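# Assemble the printed parts to match the card

## Task

Join the printed parts into the assembly pictured on the instruction card (the single reference page, FIVE-FINGER HAND page 1); someone is waiting for the result.

## Robot and tools

ROBOT. Two arms, left_arm and right_arm, each ending in an identical five-finger right hand, so the hands are not mirror images. In the scene frame the origin sits at table-top height midway between the nominal arm bases: +z up, +x out over the table, and left_arm on the +y side. Calibrated base positions are left_arm (+0.061, +0.755, +0.172) m and right_arm (+0.013, -0.702, +0.172) m, both nearly unrotated. A camera stand stands behind the arms. Parts that fall off the table, or are left off it, fail the task.

HAND POINT. Each arm is steered by a point 0.05 m in front of the palm. Its +z runs along the straightened fingers, +y points out of the palm, and +x runs across the palm away from the thumb. Straight fingertips reach 6-7 cm past the point along +z, and the finger line lies 0.06 m behind it along -y. A wrist bracket on the little-finger side can strike things. With the fingers level, the wrist can hang below the point (up to 0.13 m palm down, 0.25 m palm up).

FRAMES. Reported hand positions, quaternions, velocities and Hand targets are in each arm's own base frame. Fixed cameras and the table use the scene frame. Motion offsets run along the arm's base axes, and turns pivot about the Hand target's position.

ROW LAYOUT. Every row has 28 numbers, each from -1 to 1, always covering both arms. The order is: left dx, dy, dz, rx, ry, rz; left little, ring, middle, index, thumb_bend, thumb_turn, force_limit, speed; then the same 14 for the right arm. The six pose numbers are an offset, not a pose. They count from the arm's Hand target at the start of the action or move. Rows within one action do not add up; each is measured from that same start. Scale: 1.0 equals 0.6 m or 180 degrees. rx, ry, rz form one rotation vector. Six zeros ask the arm to go back to its Hand target. Sending the same offset in a later call moves the arm again by that amount.

The six finger numbers are absolute targets. For little, ring, middle and index, +1 is straight and -1 is curled. For thumb_bend, +1 is straight and -1 fully bent. For thumb_turn, +1 is beside the palm and -1 is opposite the fingers. force_limit runs linearly from about 0 N at -1 to 10 N at +1 (15 N for the two thumb motors). speed runs from nearly stopped at -1 to full at +0.48 and above. For a gentle grip, close at speed -0.94 or lower. No value means leave the hand alone. To keep a hand unchanged, resend the eight numbers of its last executed row. If none has run yet, send its hand_measured, hand_force_limit and hand_speed. With the thumb opposed, the hand holds objects about 0.035-0.065 m thick, or handles down to about 0.025 m.

TOOLS.
execute_actions(actions, cameras): actions is a list of actions. Each action is a list of up to 15 rows, one per 1/30 s step, and a short list repeats its last row. Images come back only for an empty list or when cameras names them (["all"] gives all, [] gives none).
move(target, speed, blend, stop_force, zero, blocking, cameras): target is one 28-number row or up to 15 rows, all offsets counted from the same starting Hand targets. speed is the top path speed in m/s (0.002 to 3.2, default 0.25), either one value or one per target. blend is a corner-rounding radius in metres (0 means stop at each target). stop_force, in N from 4 to 120, ends an arm's path when its wrist sensor feels that much push. It is unreliable if the hand also rotates, and should be left out when pulling away from a contact. zero (default true) re-zeros the sensor first. blocking=false returns early but cannot be combined with stop_force. Paths are straight, do not avoid obstacles, and lag or overshoot more at higher speed. Avoid paths that pass near an arm's own base.
wait(seconds 0-10); stop() brakes a running move; zoom_image(camera, region [x0,y0,x1,y1] px, at most 504x504) works only on the newest images; show_instructions() shows the reference card; zero_wrist_force(arm); finished_scene(scene=1) ends the scene for good.

CAMERAS: cam_head_left, cam_head_right, cam_high, cam_low, cam_left_wrist, cam_right_wrist, all 896x504.

RESULTS. Each result gives, per arm: the end_effector pose, velocities, Hand target (the last commanded pose, after any clipping), joint positions and torques, and wrist force and torque. Wrist force and torque are given along the end-effector axes, with a third line for the peak since the last report. The hand fields hand_measured, hand_stopped_by (moving, target, force, stalled, fault) and hand_load_n follow the motor order, with positive load meaning the finger is pushed open. A lost grip appears as load falling to about 0. A move adds a 'move:' line giving the ending (done, off_target, moving, held, fault) and any limits (paced means the commanded pose was clipped; held means steps were withheld). done means the arm rests within 3 mm and 2 degrees of its target, but it does not prove there was no contact. The hand often settles short of its Hand target; the next command asks for it again, and any remaining gap can be sent as an offset.

LIMITS AND HAZARDS. Each step, the commanded orientation is clipped to within 32 degrees of the measured one. A net outside force of about 150 N, or joint contact torque at its limit (elbow 135, wrist joints 48.6, shoulder 297 N m), stops the arm for 10 s. Arms are stiff, so aiming even slightly past a firm contact can fault; approach slowly, using stop_force. Do not let the hands touch or squeeze each other; the clearance check does not stop closing fingers. Avoid drops, releasing parts while they move, slams, hard presses and heavy finger loads. Long stretched holds heat the motors, and an over-temperature stop follows. The scene keeps running while you think.

Each tool is called after ">>>" as a command line: name --argument value for each argument, lists and objects as JSON in quotes; but a table of rows of numbers goes row by row, as --pt "numbers of a row", without its own name.

Reference images:

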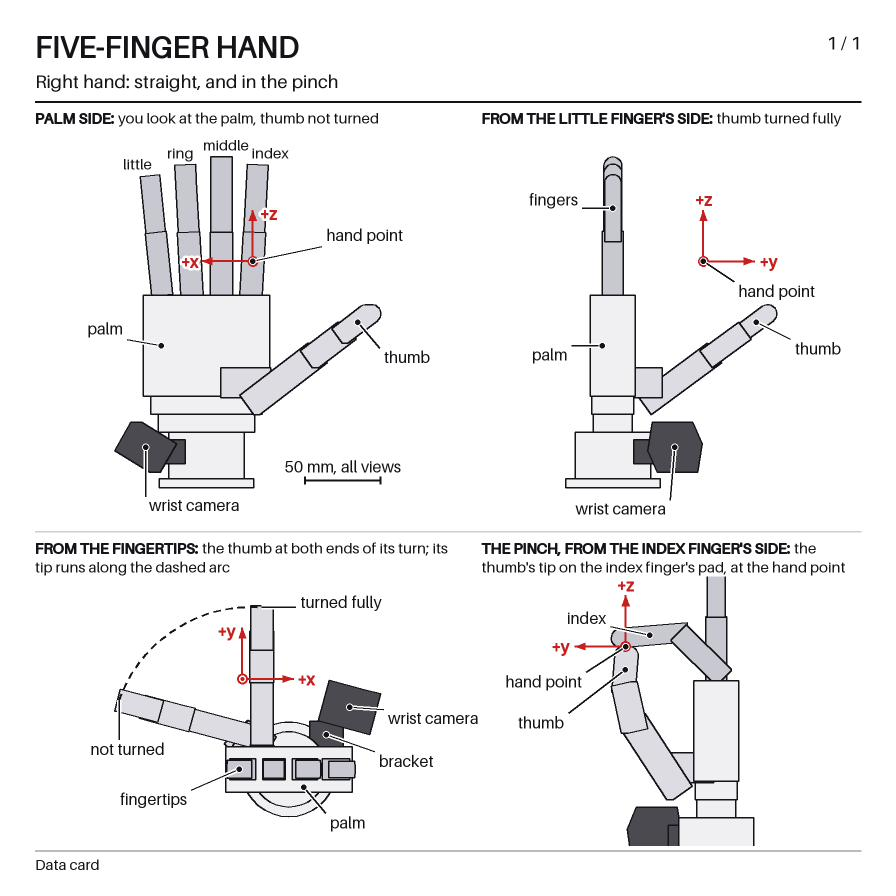

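## Session

>>> execute_actions --actions '[]'

Scene clock: 0.00 s.
left_arm: end_effector_position=(+0.4846, -0.6015, +0.0171) hand_measured=(+1.000, +1.000, +1.000, +1.000, +1.000, +1.000) hand_load_n=(+0.0, +0.0, +0.0, +0.0, +0.0, +0.0) hand_stopped_by=(target, target, target, target, target, target) hand_force_limit=0.00 hand_speed=-0.80 end_effector_quat_wxyz=(-0.055, +0.594, +0.802, -0.022) | right_arm: end_effector_position=(+0.9817, +0.2172, +0.1072) hand_measured=(+1.000, +1.000, +1.000, +1.000, +1.000, +1.000) hand_load_n=(+0.0, +0.0, +0.0, +0.0, +0.0, +0.0) hand_stopped_by=(target, target, target, target, target, target) hand_force_limit=0.00 hand_speed=-0.80 end_effector_quat_wxyz=(+0.179, +0.229, +0.906, -0.307)
Joint positions: left_arm=[-1.162 -0.853 1.536 0.961 1.663 -1.454] | right_arm=[0.199 -0.59 0.932 1.156 2.294 -0.905]
Joint velocities: within noise
Joint torques (N m): no reading
Wrist force (N): no reading
Wrist torque (N m): no reading
Wrist force, peak (N): no reading
Hand target: left_arm +0.4846, -0.6015, +0.0171; -0.055, +0.594, +0.802, -0.022 | right_arm +0.9817, +0.2172, +0.1072; +0.179, +0.229, +0.906, -0.307

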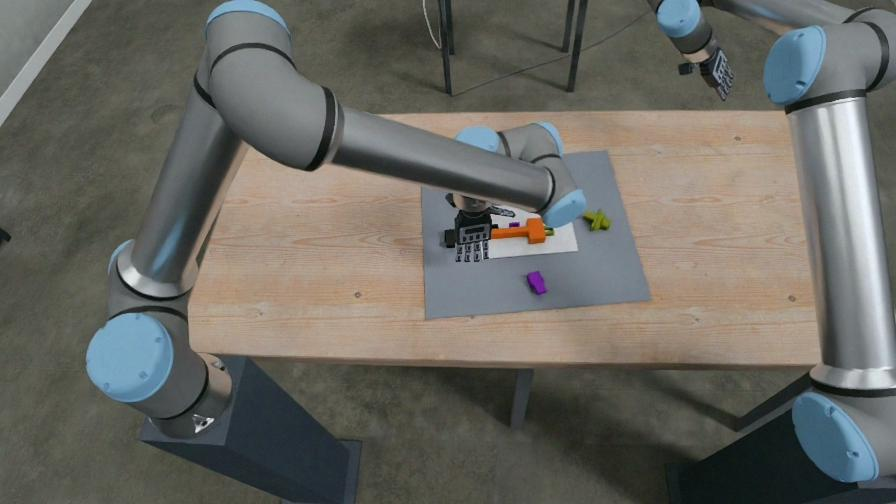

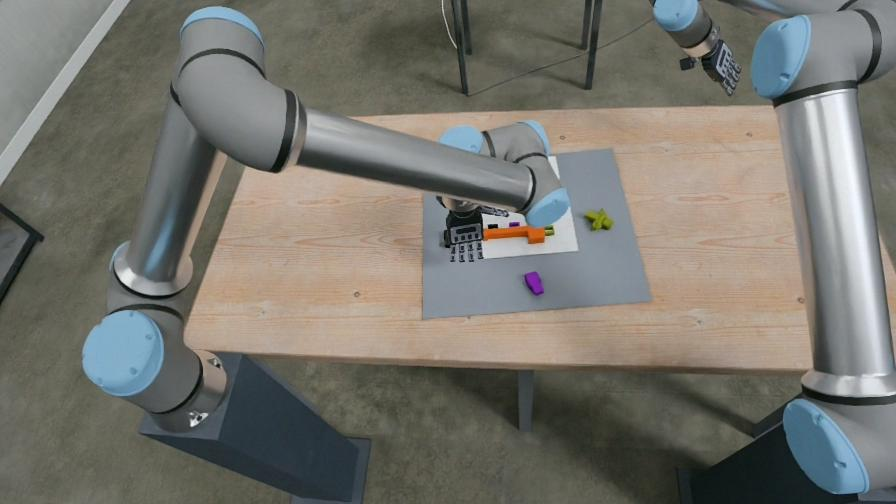

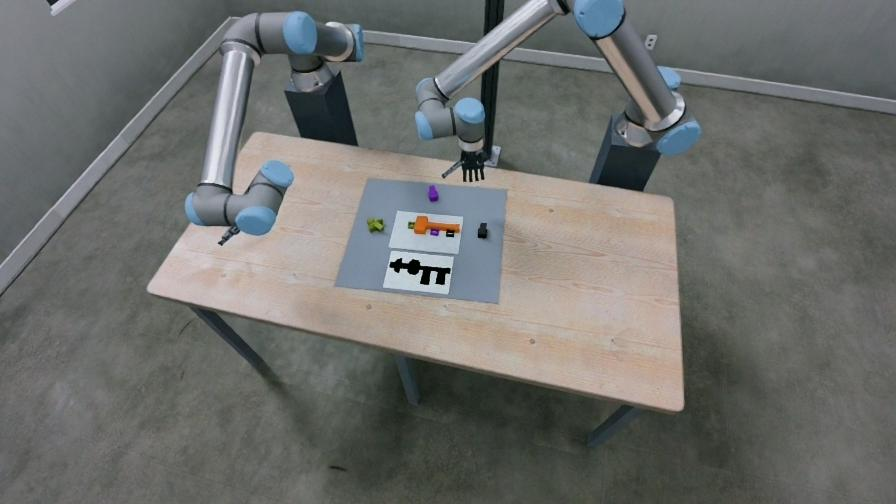

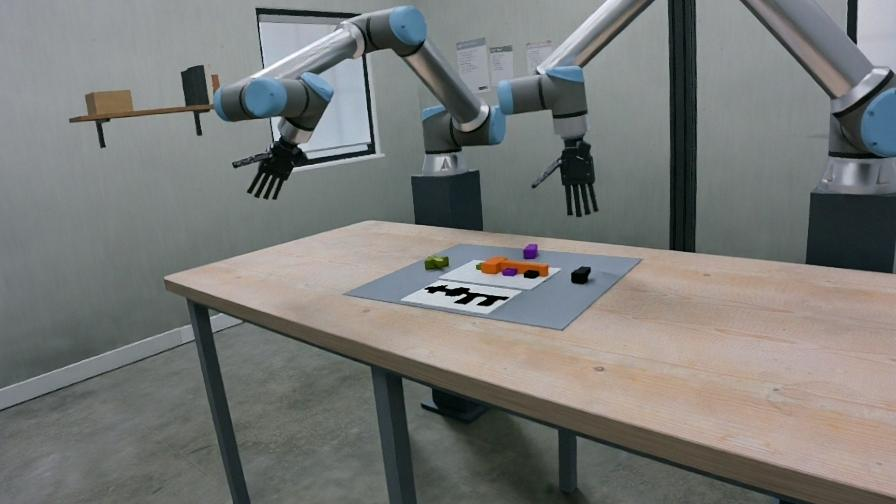

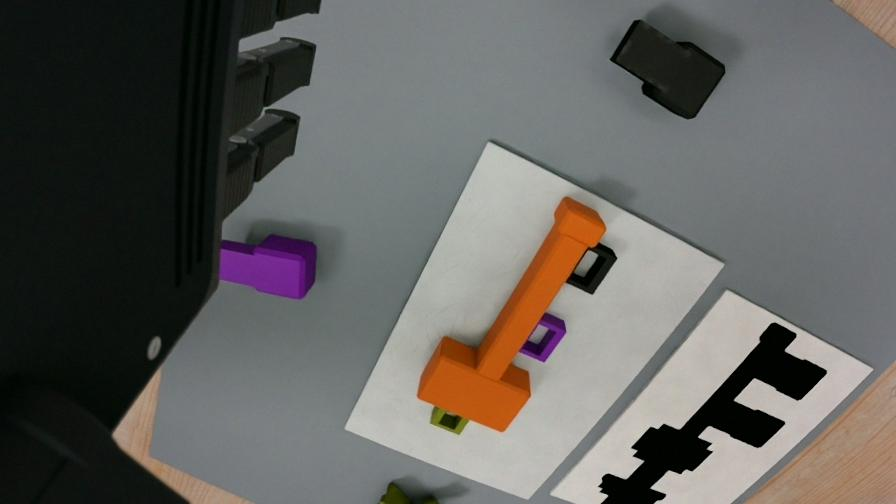

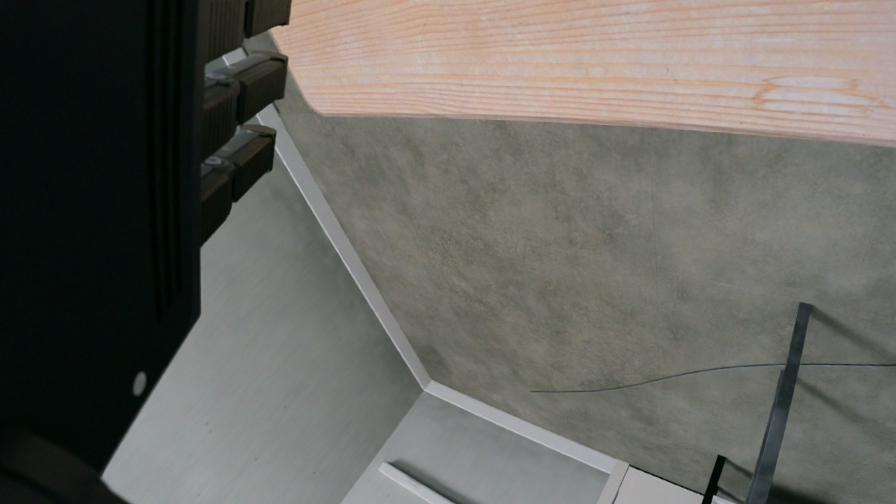

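>>> zoom_image --camera "cam_left_wrist" --region '[330, 130, 730, 504]'

>>> zoom_image --camera "cam_high" --region '[340, 170, 520, 310]'

>>> zoom_image --camera "cam_low" --region '[400, 220, 620, 330]'

>>> zoom_image --camera "cam_head_right" --region '[440, 150, 660, 310]'

>>> zoom_image --camera "cam_left_wrist" --region '[560, 0, 760, 140]'

Scaled by 1.260.

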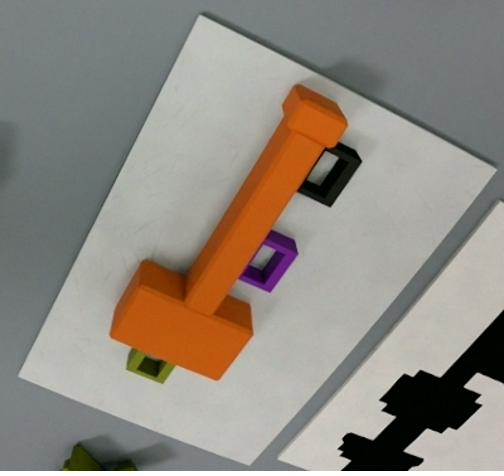

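Scaled by 2.800.

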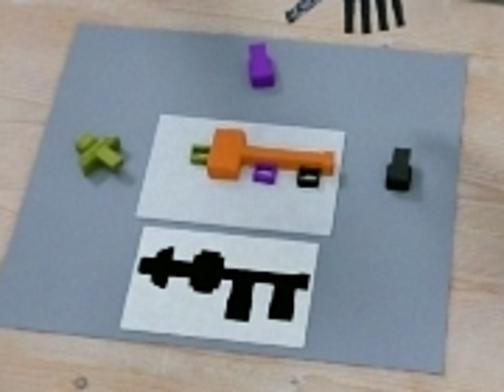

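Scaled by 2.291.

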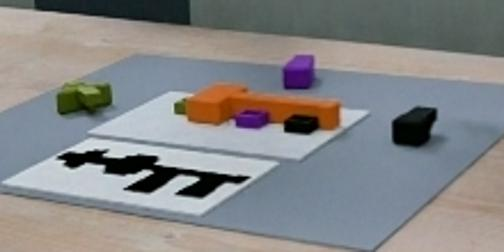

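Scaled by 2.291.

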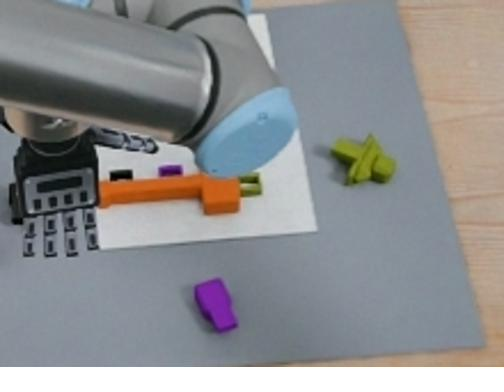

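Scaled by 2.520.

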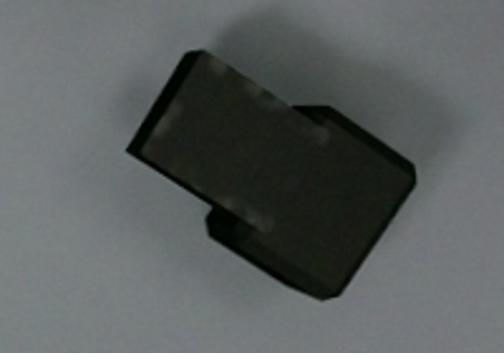

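>>> move --target '[0.02,0.27,-0.11,0,0,0,1,1,1,1,1,1,0,0.4,0,0,0,0,0,0,1,1,1,1,1,1,0,0.4]' --cameras '["cam_left_wrist","cam_head_right","cam_head_left","cam_low"]'

>>> zoom_image --camera "cam_head_right" --region '[420, 140, 660, 320]'

>>> zoom_image --camera "cam_left_wrist" --region '[330, 60, 830, 440]'

Scene clock: 5.20 s.
left_arm: end_effector_position=(+0.4965, -0.4397, -0.0488) hand_measured=(+1.000, +1.000, +1.000, +1.000, +1.000, +1.000) hand_load_n=(+0.0, +0.0, +0.0, +0.0, +0.0, +0.0) hand_stopped_by=(target, target, target, target, target, target) hand_force_limit=0.00 hand_speed=0.40 end_effector_quat_wxyz=(-0.055, +0.594, +0.802, -0.022) | right_arm: end_effector_position=(+0.9817, +0.2172, +0.1072) hand_measured=(+1.000, +1.000, +1.000, +1.000, +1.000, +1.000) hand_load_n=(+0.0, +0.0, +0.0, +0.0, +0.0, +0.0) hand_stopped_by=(target, target, target, target, target, target) hand_force_limit=0.00 hand_speed=0.40 end_effector_quat_wxyz=(+0.179, +0.229, +0.906, -0.307)
Joint positions: left_arm=[-1.036 -0.909 1.815 0.749 1.653 -1.327] | right_arm=[0.199 -0.59 0.932 1.156 2.294 -0.905]
Joint torques (N m): left_arm=[6.99 -87.04 -11.34 1.66 -3.61 4.01] | right_arm=[0.46 -102.61 -37.15 3.75 0.67 -0.43]
Wrist force (N): left_arm=[0.0 0.0 0.3] | right_arm=[-0.1 0.0 -0.2]
Wrist torque (N m): left_arm=[-0.01 -0.04 -0.04] | right_arm=[0.02 0.03 -0.01]
Wrist force, peak (N): left_arm=[1.6 0.7 0.6] | right_arm=[0.4 -0.1 -0.4]
Hand target: left_arm +0.4966, -0.4395, -0.0489; -0.055, +0.594, +0.802, -0.022 | right_arm +0.9817, +0.2172, +0.1072; +0.179, +0.229, +0.906, -0.307
Off the commanded pose: left_arm 0.000 m, 0 deg | right_arm 0.000 m, 0 deg.
move: done
camera_calibration:
cam_left_wrist: T_world_to_cam=[[0.826458, 0.554493, -0.0974877, -0.169327], [0.5391, -0.72951, 0.420935, -0.568973], [0.162287, -0.400441, -0.901837, -0.191222], [0, 0, 0, 1]] pos_world=[0.477708, -0.397753, 0.0505425]
Images, in order (width x height): cam_head_left 896x504, cam_head_right 896x504, cam_low 896x504, cam_left_wrist 896x504.

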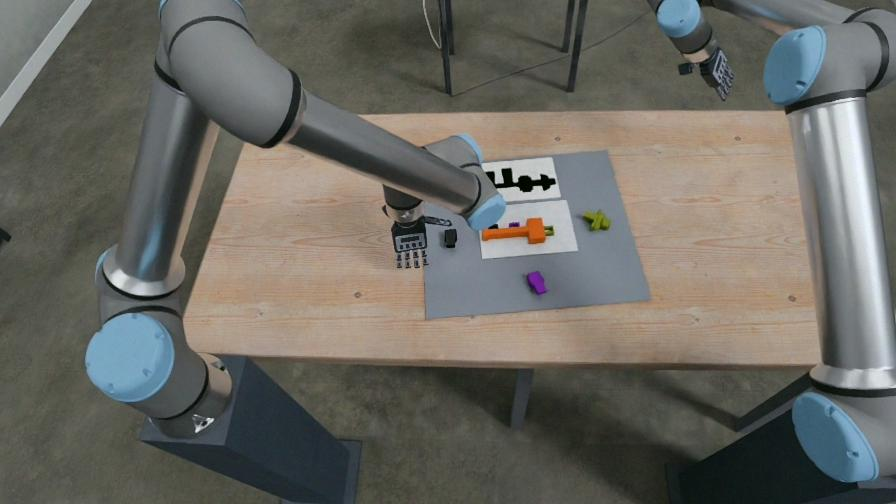

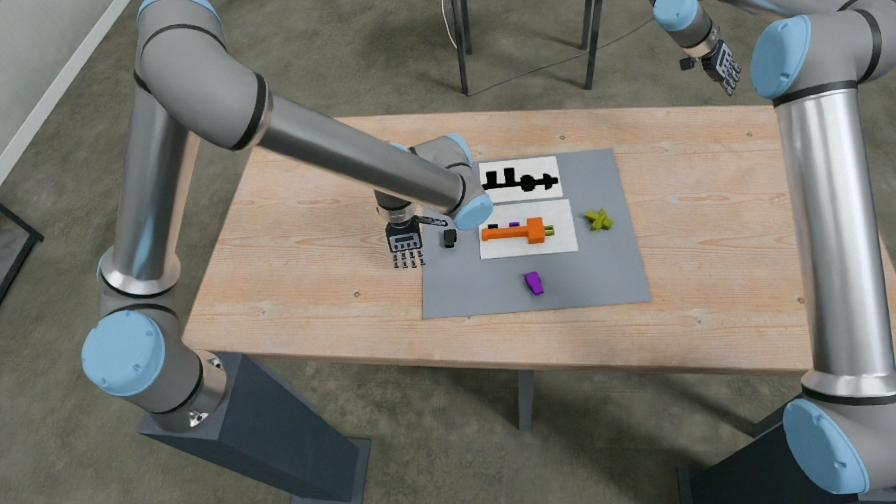

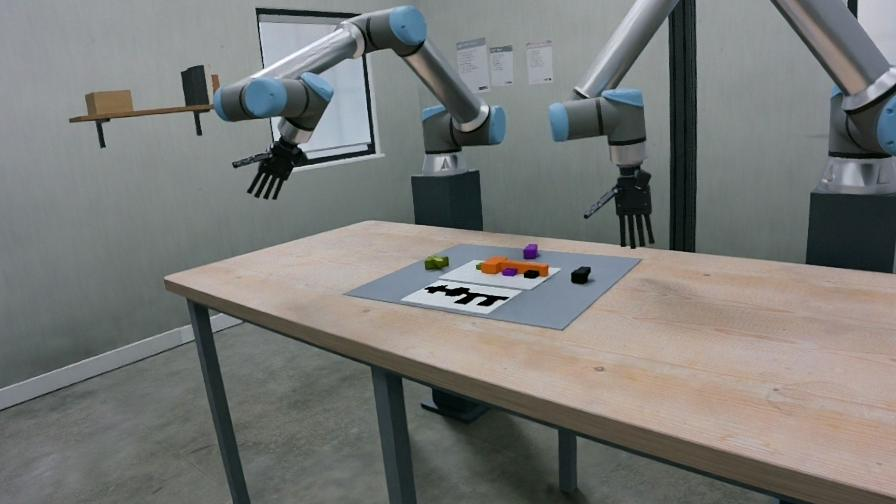

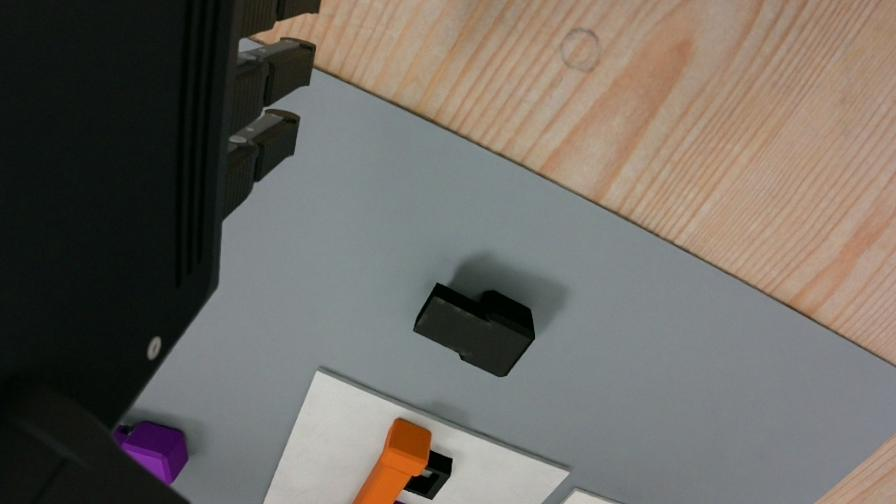

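Scaled by 2.100.

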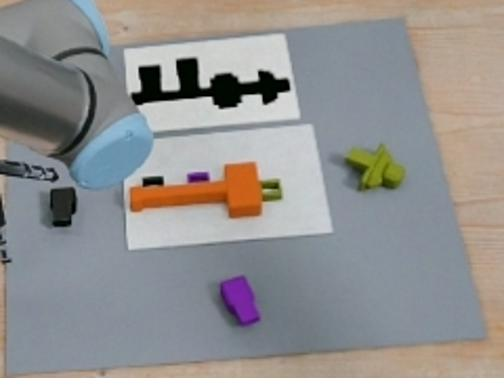

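Scaled by 1.008.

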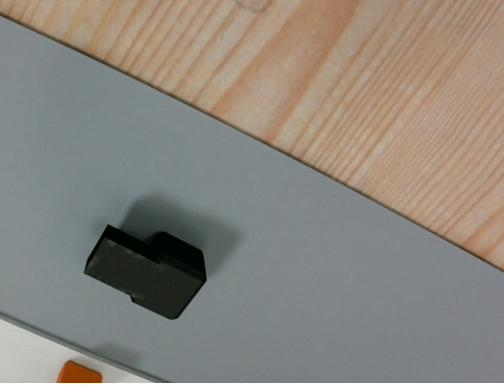

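>>> zoom_image --camera "cam_low" --region '[460, 235, 610, 305]'

>>> zoom_image --camera "cam_left_wrist" --region '[380, 260, 560, 400]'

>>> zoom_image --camera "cam_head_left" --region '[480, 200, 630, 300]'

>>> zoom_image --camera "cam_head_left" --region '[470, 145, 570, 215]'

Scaled by 3.360.

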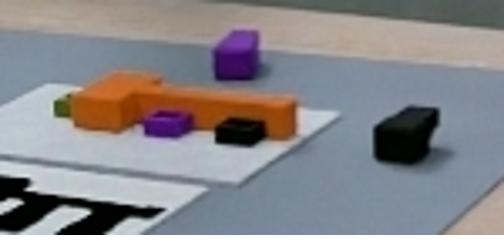

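Scaled by 2.800.

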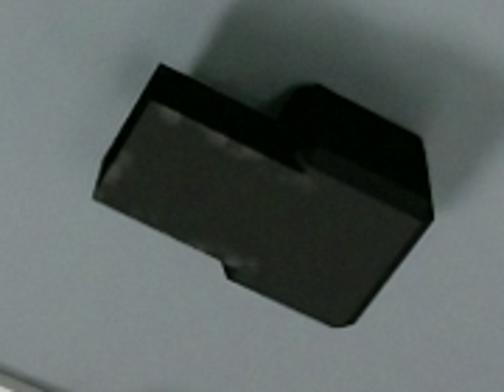

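Scaled by 3.360.

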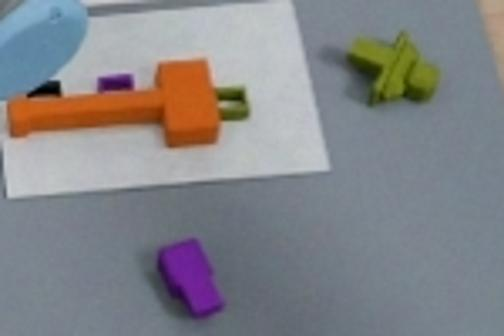

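Scaled by 5.040.

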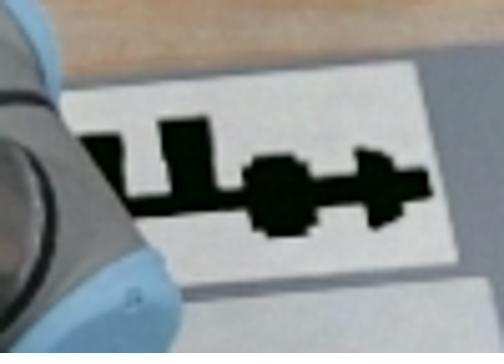

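>>> move --target '[0.035,-0.35,0.02,0,0,0,1,1,1,1,1,1,0,0.4,0,0,0,0,0,0,1,1,1,1,1,1,0,0.4]' --cameras '["cam_left_wrist"]'

>>> zoom_image --camera "cam_left_wrist" --region '[300, 60, 800, 480]'

Scene clock: 13.23 s.
left_arm: end_effector_position=(+0.5176, -0.6495, -0.0369) hand_measured=(+1.000, +1.000, +1.000, +1.000, +1.000, +1.000) hand_load_n=(+0.0, +0.0, +0.0, +0.0, +0.0, +0.0) hand_stopped_by=(target, target, target, target, target, target) hand_force_limit=0.00 hand_speed=0.40 end_effector_quat_wxyz=(-0.055, +0.594, +0.802, -0.022) | right_arm: end_effector_position=(+0.9817, +0.2172, +0.1072) hand_measured=(+1.000, +1.000, +1.000, +1.000, +1.000, +1.000) hand_load_n=(+0.0, +0.5, +0.0, +0.0, +0.0, -0.5) hand_stopped_by=(target, target, target, target, target, target) hand_force_limit=0.00 hand_speed=0.40 end_effector_quat_wxyz=(+0.179, +0.229, +0.906, -0.307)
Joint positions: left_arm=[-1.148 -0.721 1.397 0.969 1.662 -1.439] | right_arm=[0.199 -0.59 0.932 1.156 2.294 -0.905]
Joint torques (N m): left_arm=[-10.54 -81.72 -38.02 6.32 4.35 -3.87] | right_arm=[-1.16 -103.74 -35.88 3.97 0.63 0.07]
Wrist force (N): left_arm=[-0.1 -0.1 -0.2] | right_arm=[0.2 0.2 0.0]
Wrist torque (N m): left_arm=[-0.01 0.01 0.19] | right_arm=[0.02 -0.02 0.01]
Wrist force, peak (N): left_arm=[1.9 0.8 0.5] | right_arm=[0.1 -0.3 -0.4]
Hand target: left_arm +0.5176, -0.6495, -0.0369; -0.055, +0.594, +0.802, -0.022 | right_arm +0.9817, +0.2172, +0.1072; +0.179, +0.229, +0.906, -0.307
Off the commanded pose: left_arm 0.000 m, 0 deg | right_arm 0.000 m, 0 deg.
move: done
camera_calibration:
cam_left_wrist: T_world_to_cam=[[0.826465, 0.554483, -0.0974919, -0.0691993], [0.539086, -0.729498, 0.420973, -0.738343], [0.162302, -0.400476, -0.901819, -0.26794], [0, 0, 0, 1]] pos_world=[0.498708, -0.607553, 0.0624425]
Images, in order (width x height): cam_left_wrist 896x504.

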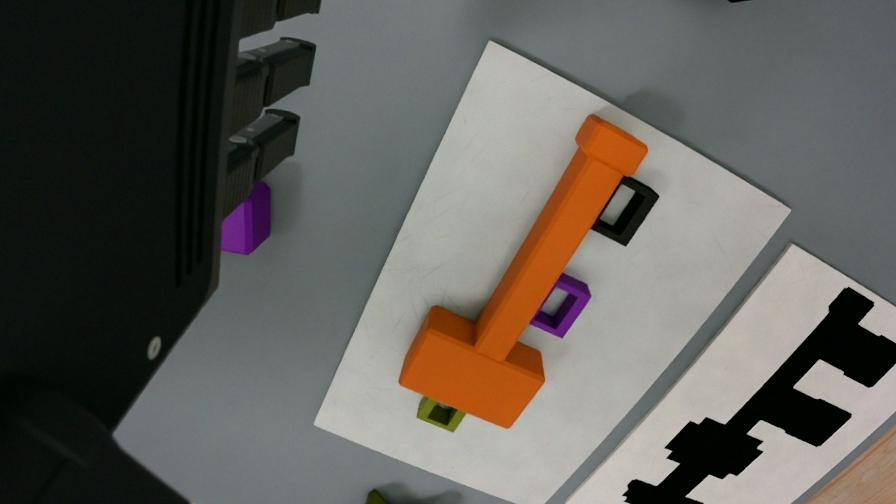

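Scaled by 1.008.

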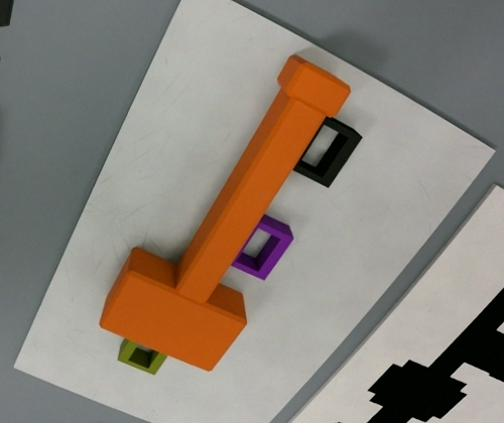

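>>> zoom_image --camera "cam_left_wrist" --region '[640, 270, 896, 504]'

>>> zoom_image --camera "cam_left_wrist" --region '[500, 100, 700, 350]'

Scaled by 1.969.

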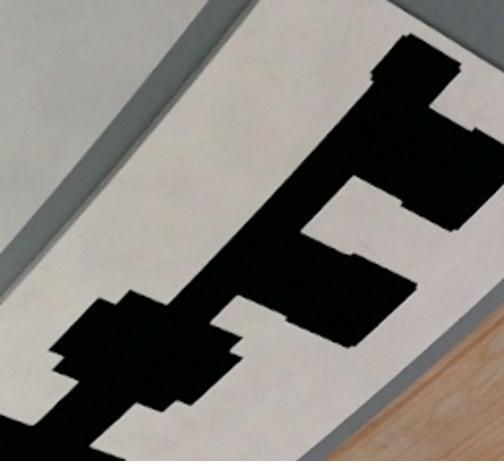

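Scaled by 2.016.

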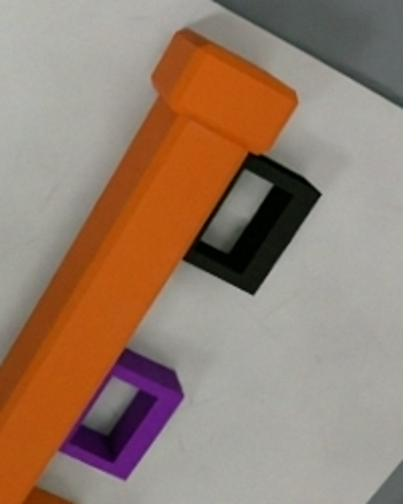

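>>> move --pt "-0.01 0.526 0.0 -0.222 0 0 1 1 1 1 1 1 0 0.4 0 0 0 0 0 0 1 1 1 1 1 1 0 0.4" --pt "-0.01 0.526 -0.07 -0.222 0 0 1 1 1 1 1 1 0 0.4 0 0 0 0 0 0 1 1 1 1 1 1 0 0.4" --cameras '["cam_left_wrist","cam_head_right","cam_high"]'

>>> zoom_image --camera "cam_left_wrist" --region '[350, 150, 650, 350]'

>>> zoom_image --camera "cam_head_right" --region '[560, 190, 640, 250]'

>>> zoom_image --camera "cam_high" --region '[355, 175, 455, 245]'

Scene clock: 22.07 s.
left_arm: end_effector_position=(+0.5115, -0.3339, -0.0787) hand_measured=(+1.000, +1.000, +1.000, +1.000, +1.000, +1.000) hand_load_n=(+0.0, +0.0, +0.0, +0.0, +0.0, +0.0) hand_stopped_by=(target, target, target, target, target, target) hand_force_limit=0.00 hand_speed=0.40 end_effector_quat_wxyz=(+0.152, +0.577, +0.746, -0.294) | right_arm: end_effector_position=(+0.9817, +0.2172, +0.1072) hand_measured=(+1.000, +1.000, +1.000, +1.000, +1.000, +1.000) hand_load_n=(+0.0, +0.0, +0.0, +0.0, +0.0, +0.0) hand_stopped_by=(target, target, target, target, target, target) hand_force_limit=0.00 hand_speed=0.40 end_effector_quat_wxyz=(+0.179, +0.229, +0.906, -0.307)
Joint positions: left_arm=[-0.671 -0.979 2.117 0.073 2.155 -1.034] | right_arm=[0.199 -0.59 0.932 1.156 2.294 -0.905]
Joint torques (N m): left_arm=[4.49 -50.67 -22.67 0.56 5.31 -3.91] | right_arm=[1.13 -103.42 -36.54 3.94 0.75 -0.14]
Wrist force (N): left_arm=[1.6 0.0 -0.5] | right_arm=[0.2 0.2 -0.2]
Wrist torque (N m): left_arm=[-0.02 -0.04 0.25] | right_arm=[0.03 -0.02 0.01]
Wrist force, peak (N): left_arm=[2.5 0.4 -1.3] | right_arm=[-0.2 0.5 0.0]
Hand target: left_arm +0.5116, -0.3339, -0.0789; +0.152, +0.577, +0.746, -0.294 | right_arm +0.9817, +0.2172, +0.1072; +0.179, +0.229, +0.906, -0.307
Off the commanded pose: left_arm 0.000 m, 0 deg | right_arm 0.000 m, 0 deg.
move: done
camera_calibration:
cam_left_wrist: T_world_to_cam=[[0.826482, 0.362367, -0.430833, -0.333685], [0.539062, -0.288781, 0.791213, -0.310984], [0.162293, -0.886169, -0.43401, -0.303671], [0, 0, 0, 1]] pos_world=[0.492708, -0.237994, -0.0295042]
Images, in order (width x height): cam_head_right 896x504, cam_high 896x504, cam_left_wrist 896x504.

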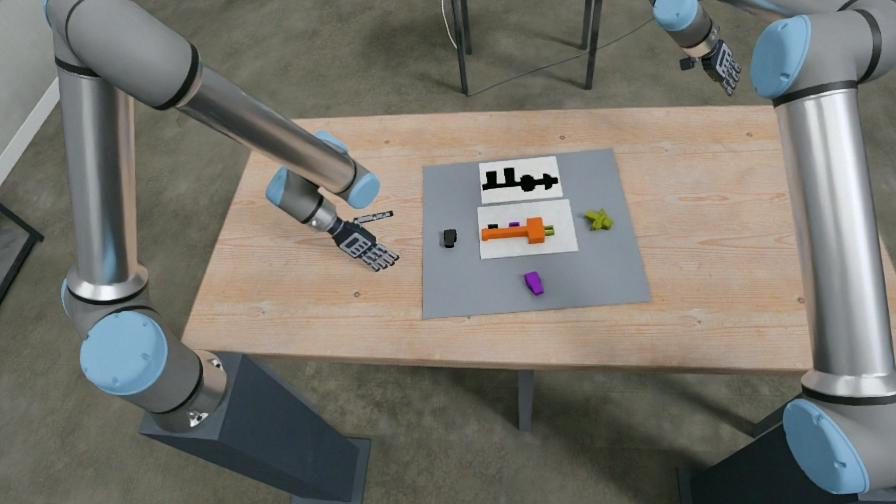

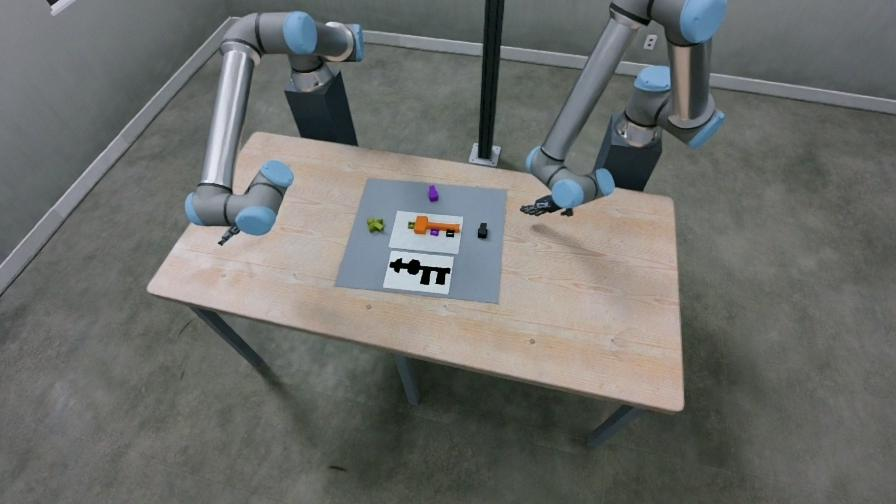

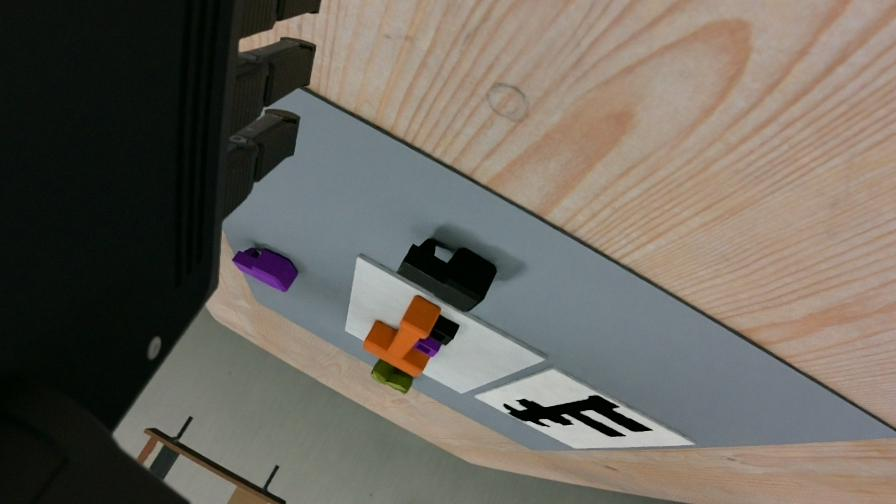

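Scaled by 1.680.

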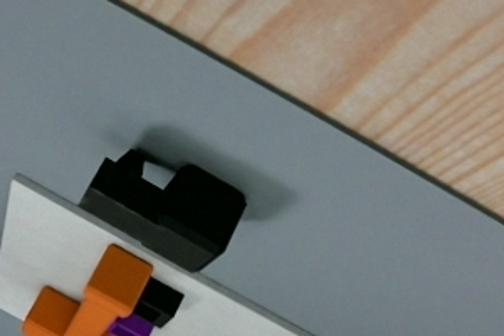

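Scaled by 6.300.

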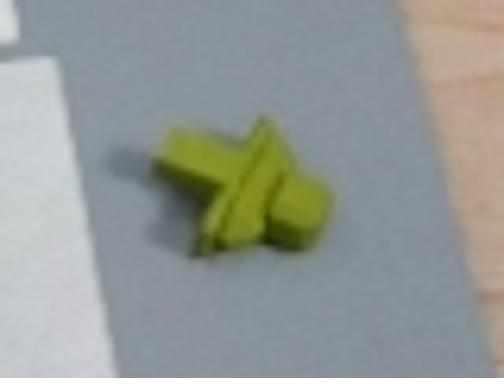

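Scaled by 5.040.

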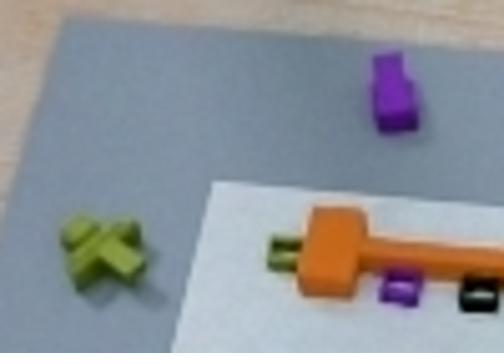

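>>> move --target '[0,0,0,0,0,0,1,1,1,1,1,1,0,0.4,-0.717,0.388,0.238,0.242,0.205,-0.853,1,1,1,1,1,1,0,0.4]' --speed 0.4 --cameras '["cam_head_left","cam_high","cam_low","cam_right_wrist"]'

Scene clock: 32.73 s.
left_arm: end_effector_position=(+0.5116, -0.3339, -0.0789) hand_measured=(+1.000, +1.000, +1.000, +1.000, +1.000, +1.000) hand_load_n=(+0.0, +0.0, +0.0, +0.0, +0.0, -0.5) hand_stopped_by=(target, target, target, target, target, target) hand_force_limit=0.00 hand_speed=0.40 end_effector_quat_wxyz=(+0.152, +0.577, +0.746, -0.294) | right_arm: end_effector_position=(+0.5515, +0.4500, +0.2500) hand_measured=(+1.000, +1.000, +1.000, +1.000, +1.000, +1.000) hand_load_n=(+0.0, +0.0, +0.0, +0.0, +0.0, -0.5) hand_stopped_by=(target, target, target, target, target, target) hand_force_limit=0.00 hand_speed=0.40 end_effector_quat_wxyz=(-0.522, +0.852, +0.036, -0.022)
Joint positions: left_arm=[-0.671 -0.979 2.117 0.073 2.155 -1.035] | right_arm=[0.112 -1.134 1.695 0.955 0.473 1.631]
Joint torques (N m): left_arm=[-7.36 -51.1 -21.6 0.71 4.97 -3.26] | right_arm=[10.91 -77.47 -22.16 2.07 1.22 2.18]
Wrist force (N): left_arm=[1.0 0.4 -0.5] | right_arm=[0.0 -0.3 0.3]
Wrist torque (N m): left_arm=[0.04 0.04 0.25] | right_arm=[-0.05 -0.09 -0.32]
Wrist force, peak (N): left_arm=[1.3 0.4 -1.3] | right_arm=[0.8 0.6 -0.4]
Hand target: left_arm +0.5116, -0.3339, -0.0789; +0.152, +0.577, +0.746, -0.294 | right_arm +0.5515, +0.4500, +0.2500; -0.522, +0.852, +0.036, -0.022
Off the commanded pose: left_arm 0.000 m, 0 deg | right_arm 0.000 m, 0 deg.
move: done
camera_calibration:
cam_right_wrist: T_world_to_cam=[[0.293384, -0.438885, -0.849297, 0.243832], [-0.797361, -0.602436, 0.0358736, 0.70405], [-0.527391, 0.666672, -0.526695, 0.231046], [0, 0, 0, 1]] pos_world=[0.611697, 0.377127, 0.303519]
Images, in order (width x height): cam_head_left 896x504, cam_high 896x504, cam_low 896x504, cam_right_wrist 896x504.

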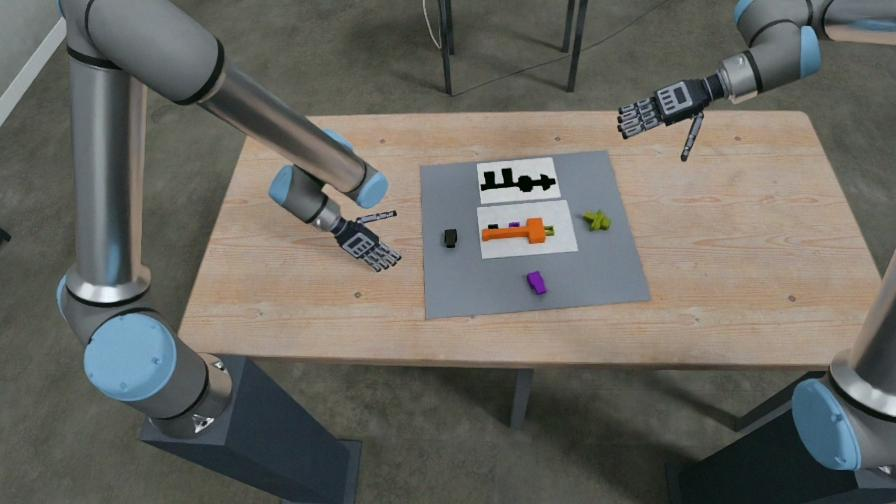

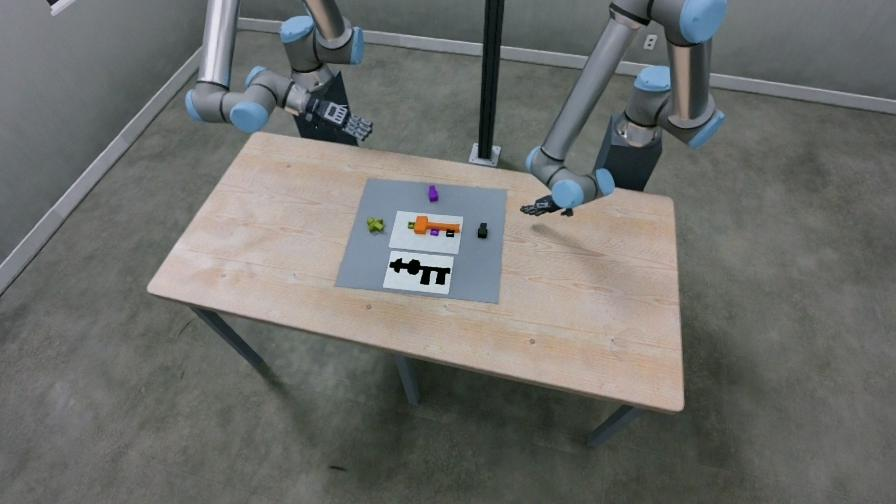

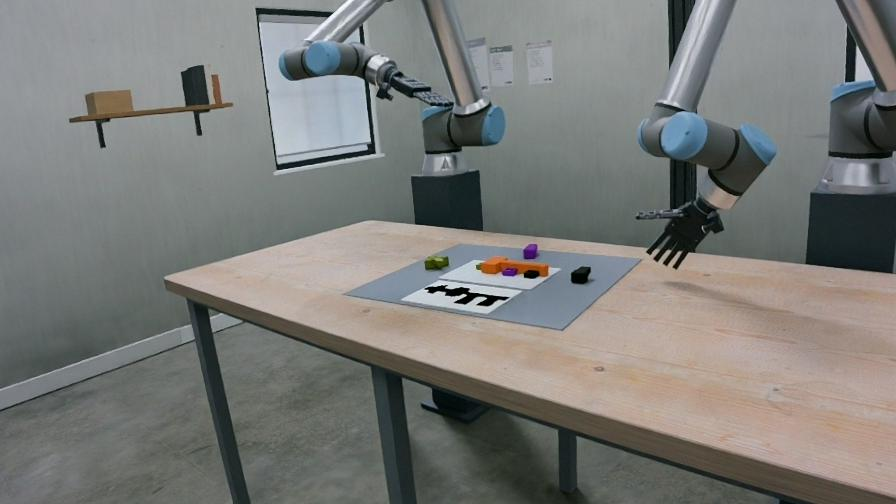

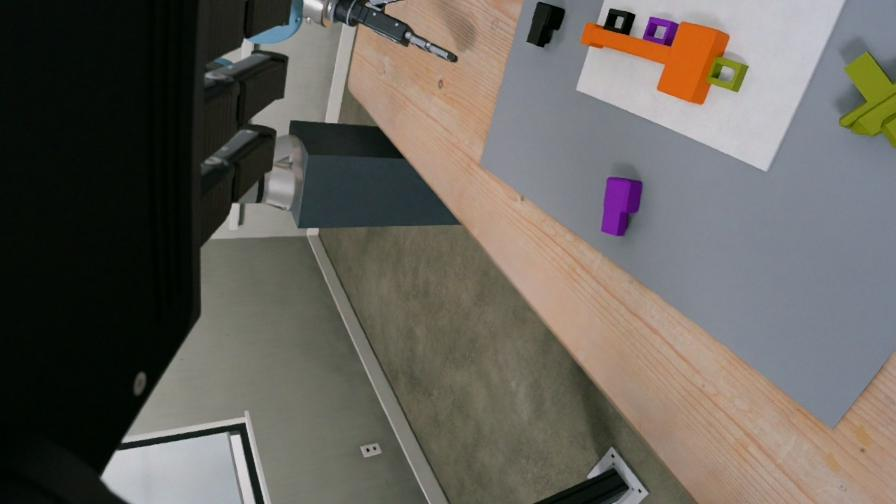

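>>> zoom_image --camera "cam_right_wrist" --region '[510, 0, 750, 120]'

>>> zoom_image --camera "cam_right_wrist" --region '[796, 40, 896, 160]'

>>> zoom_image --camera "cam_right_wrist" --region '[570, 160, 670, 250]'

Scaled by 2.100.

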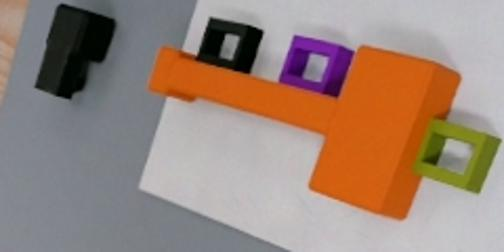

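Scaled by 4.200.

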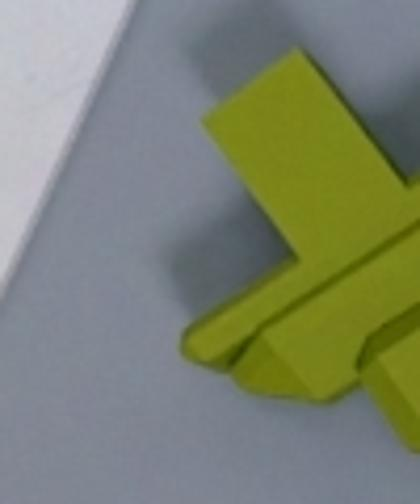

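Scaled by 5.040.

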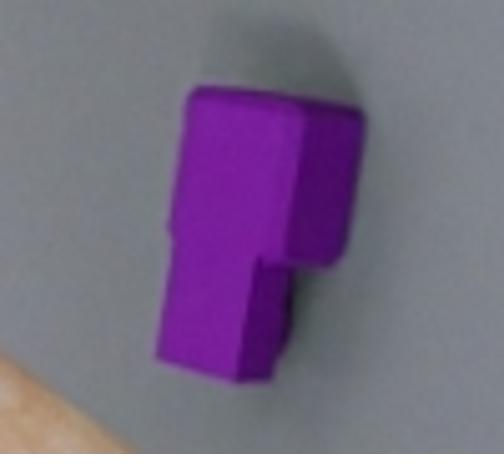

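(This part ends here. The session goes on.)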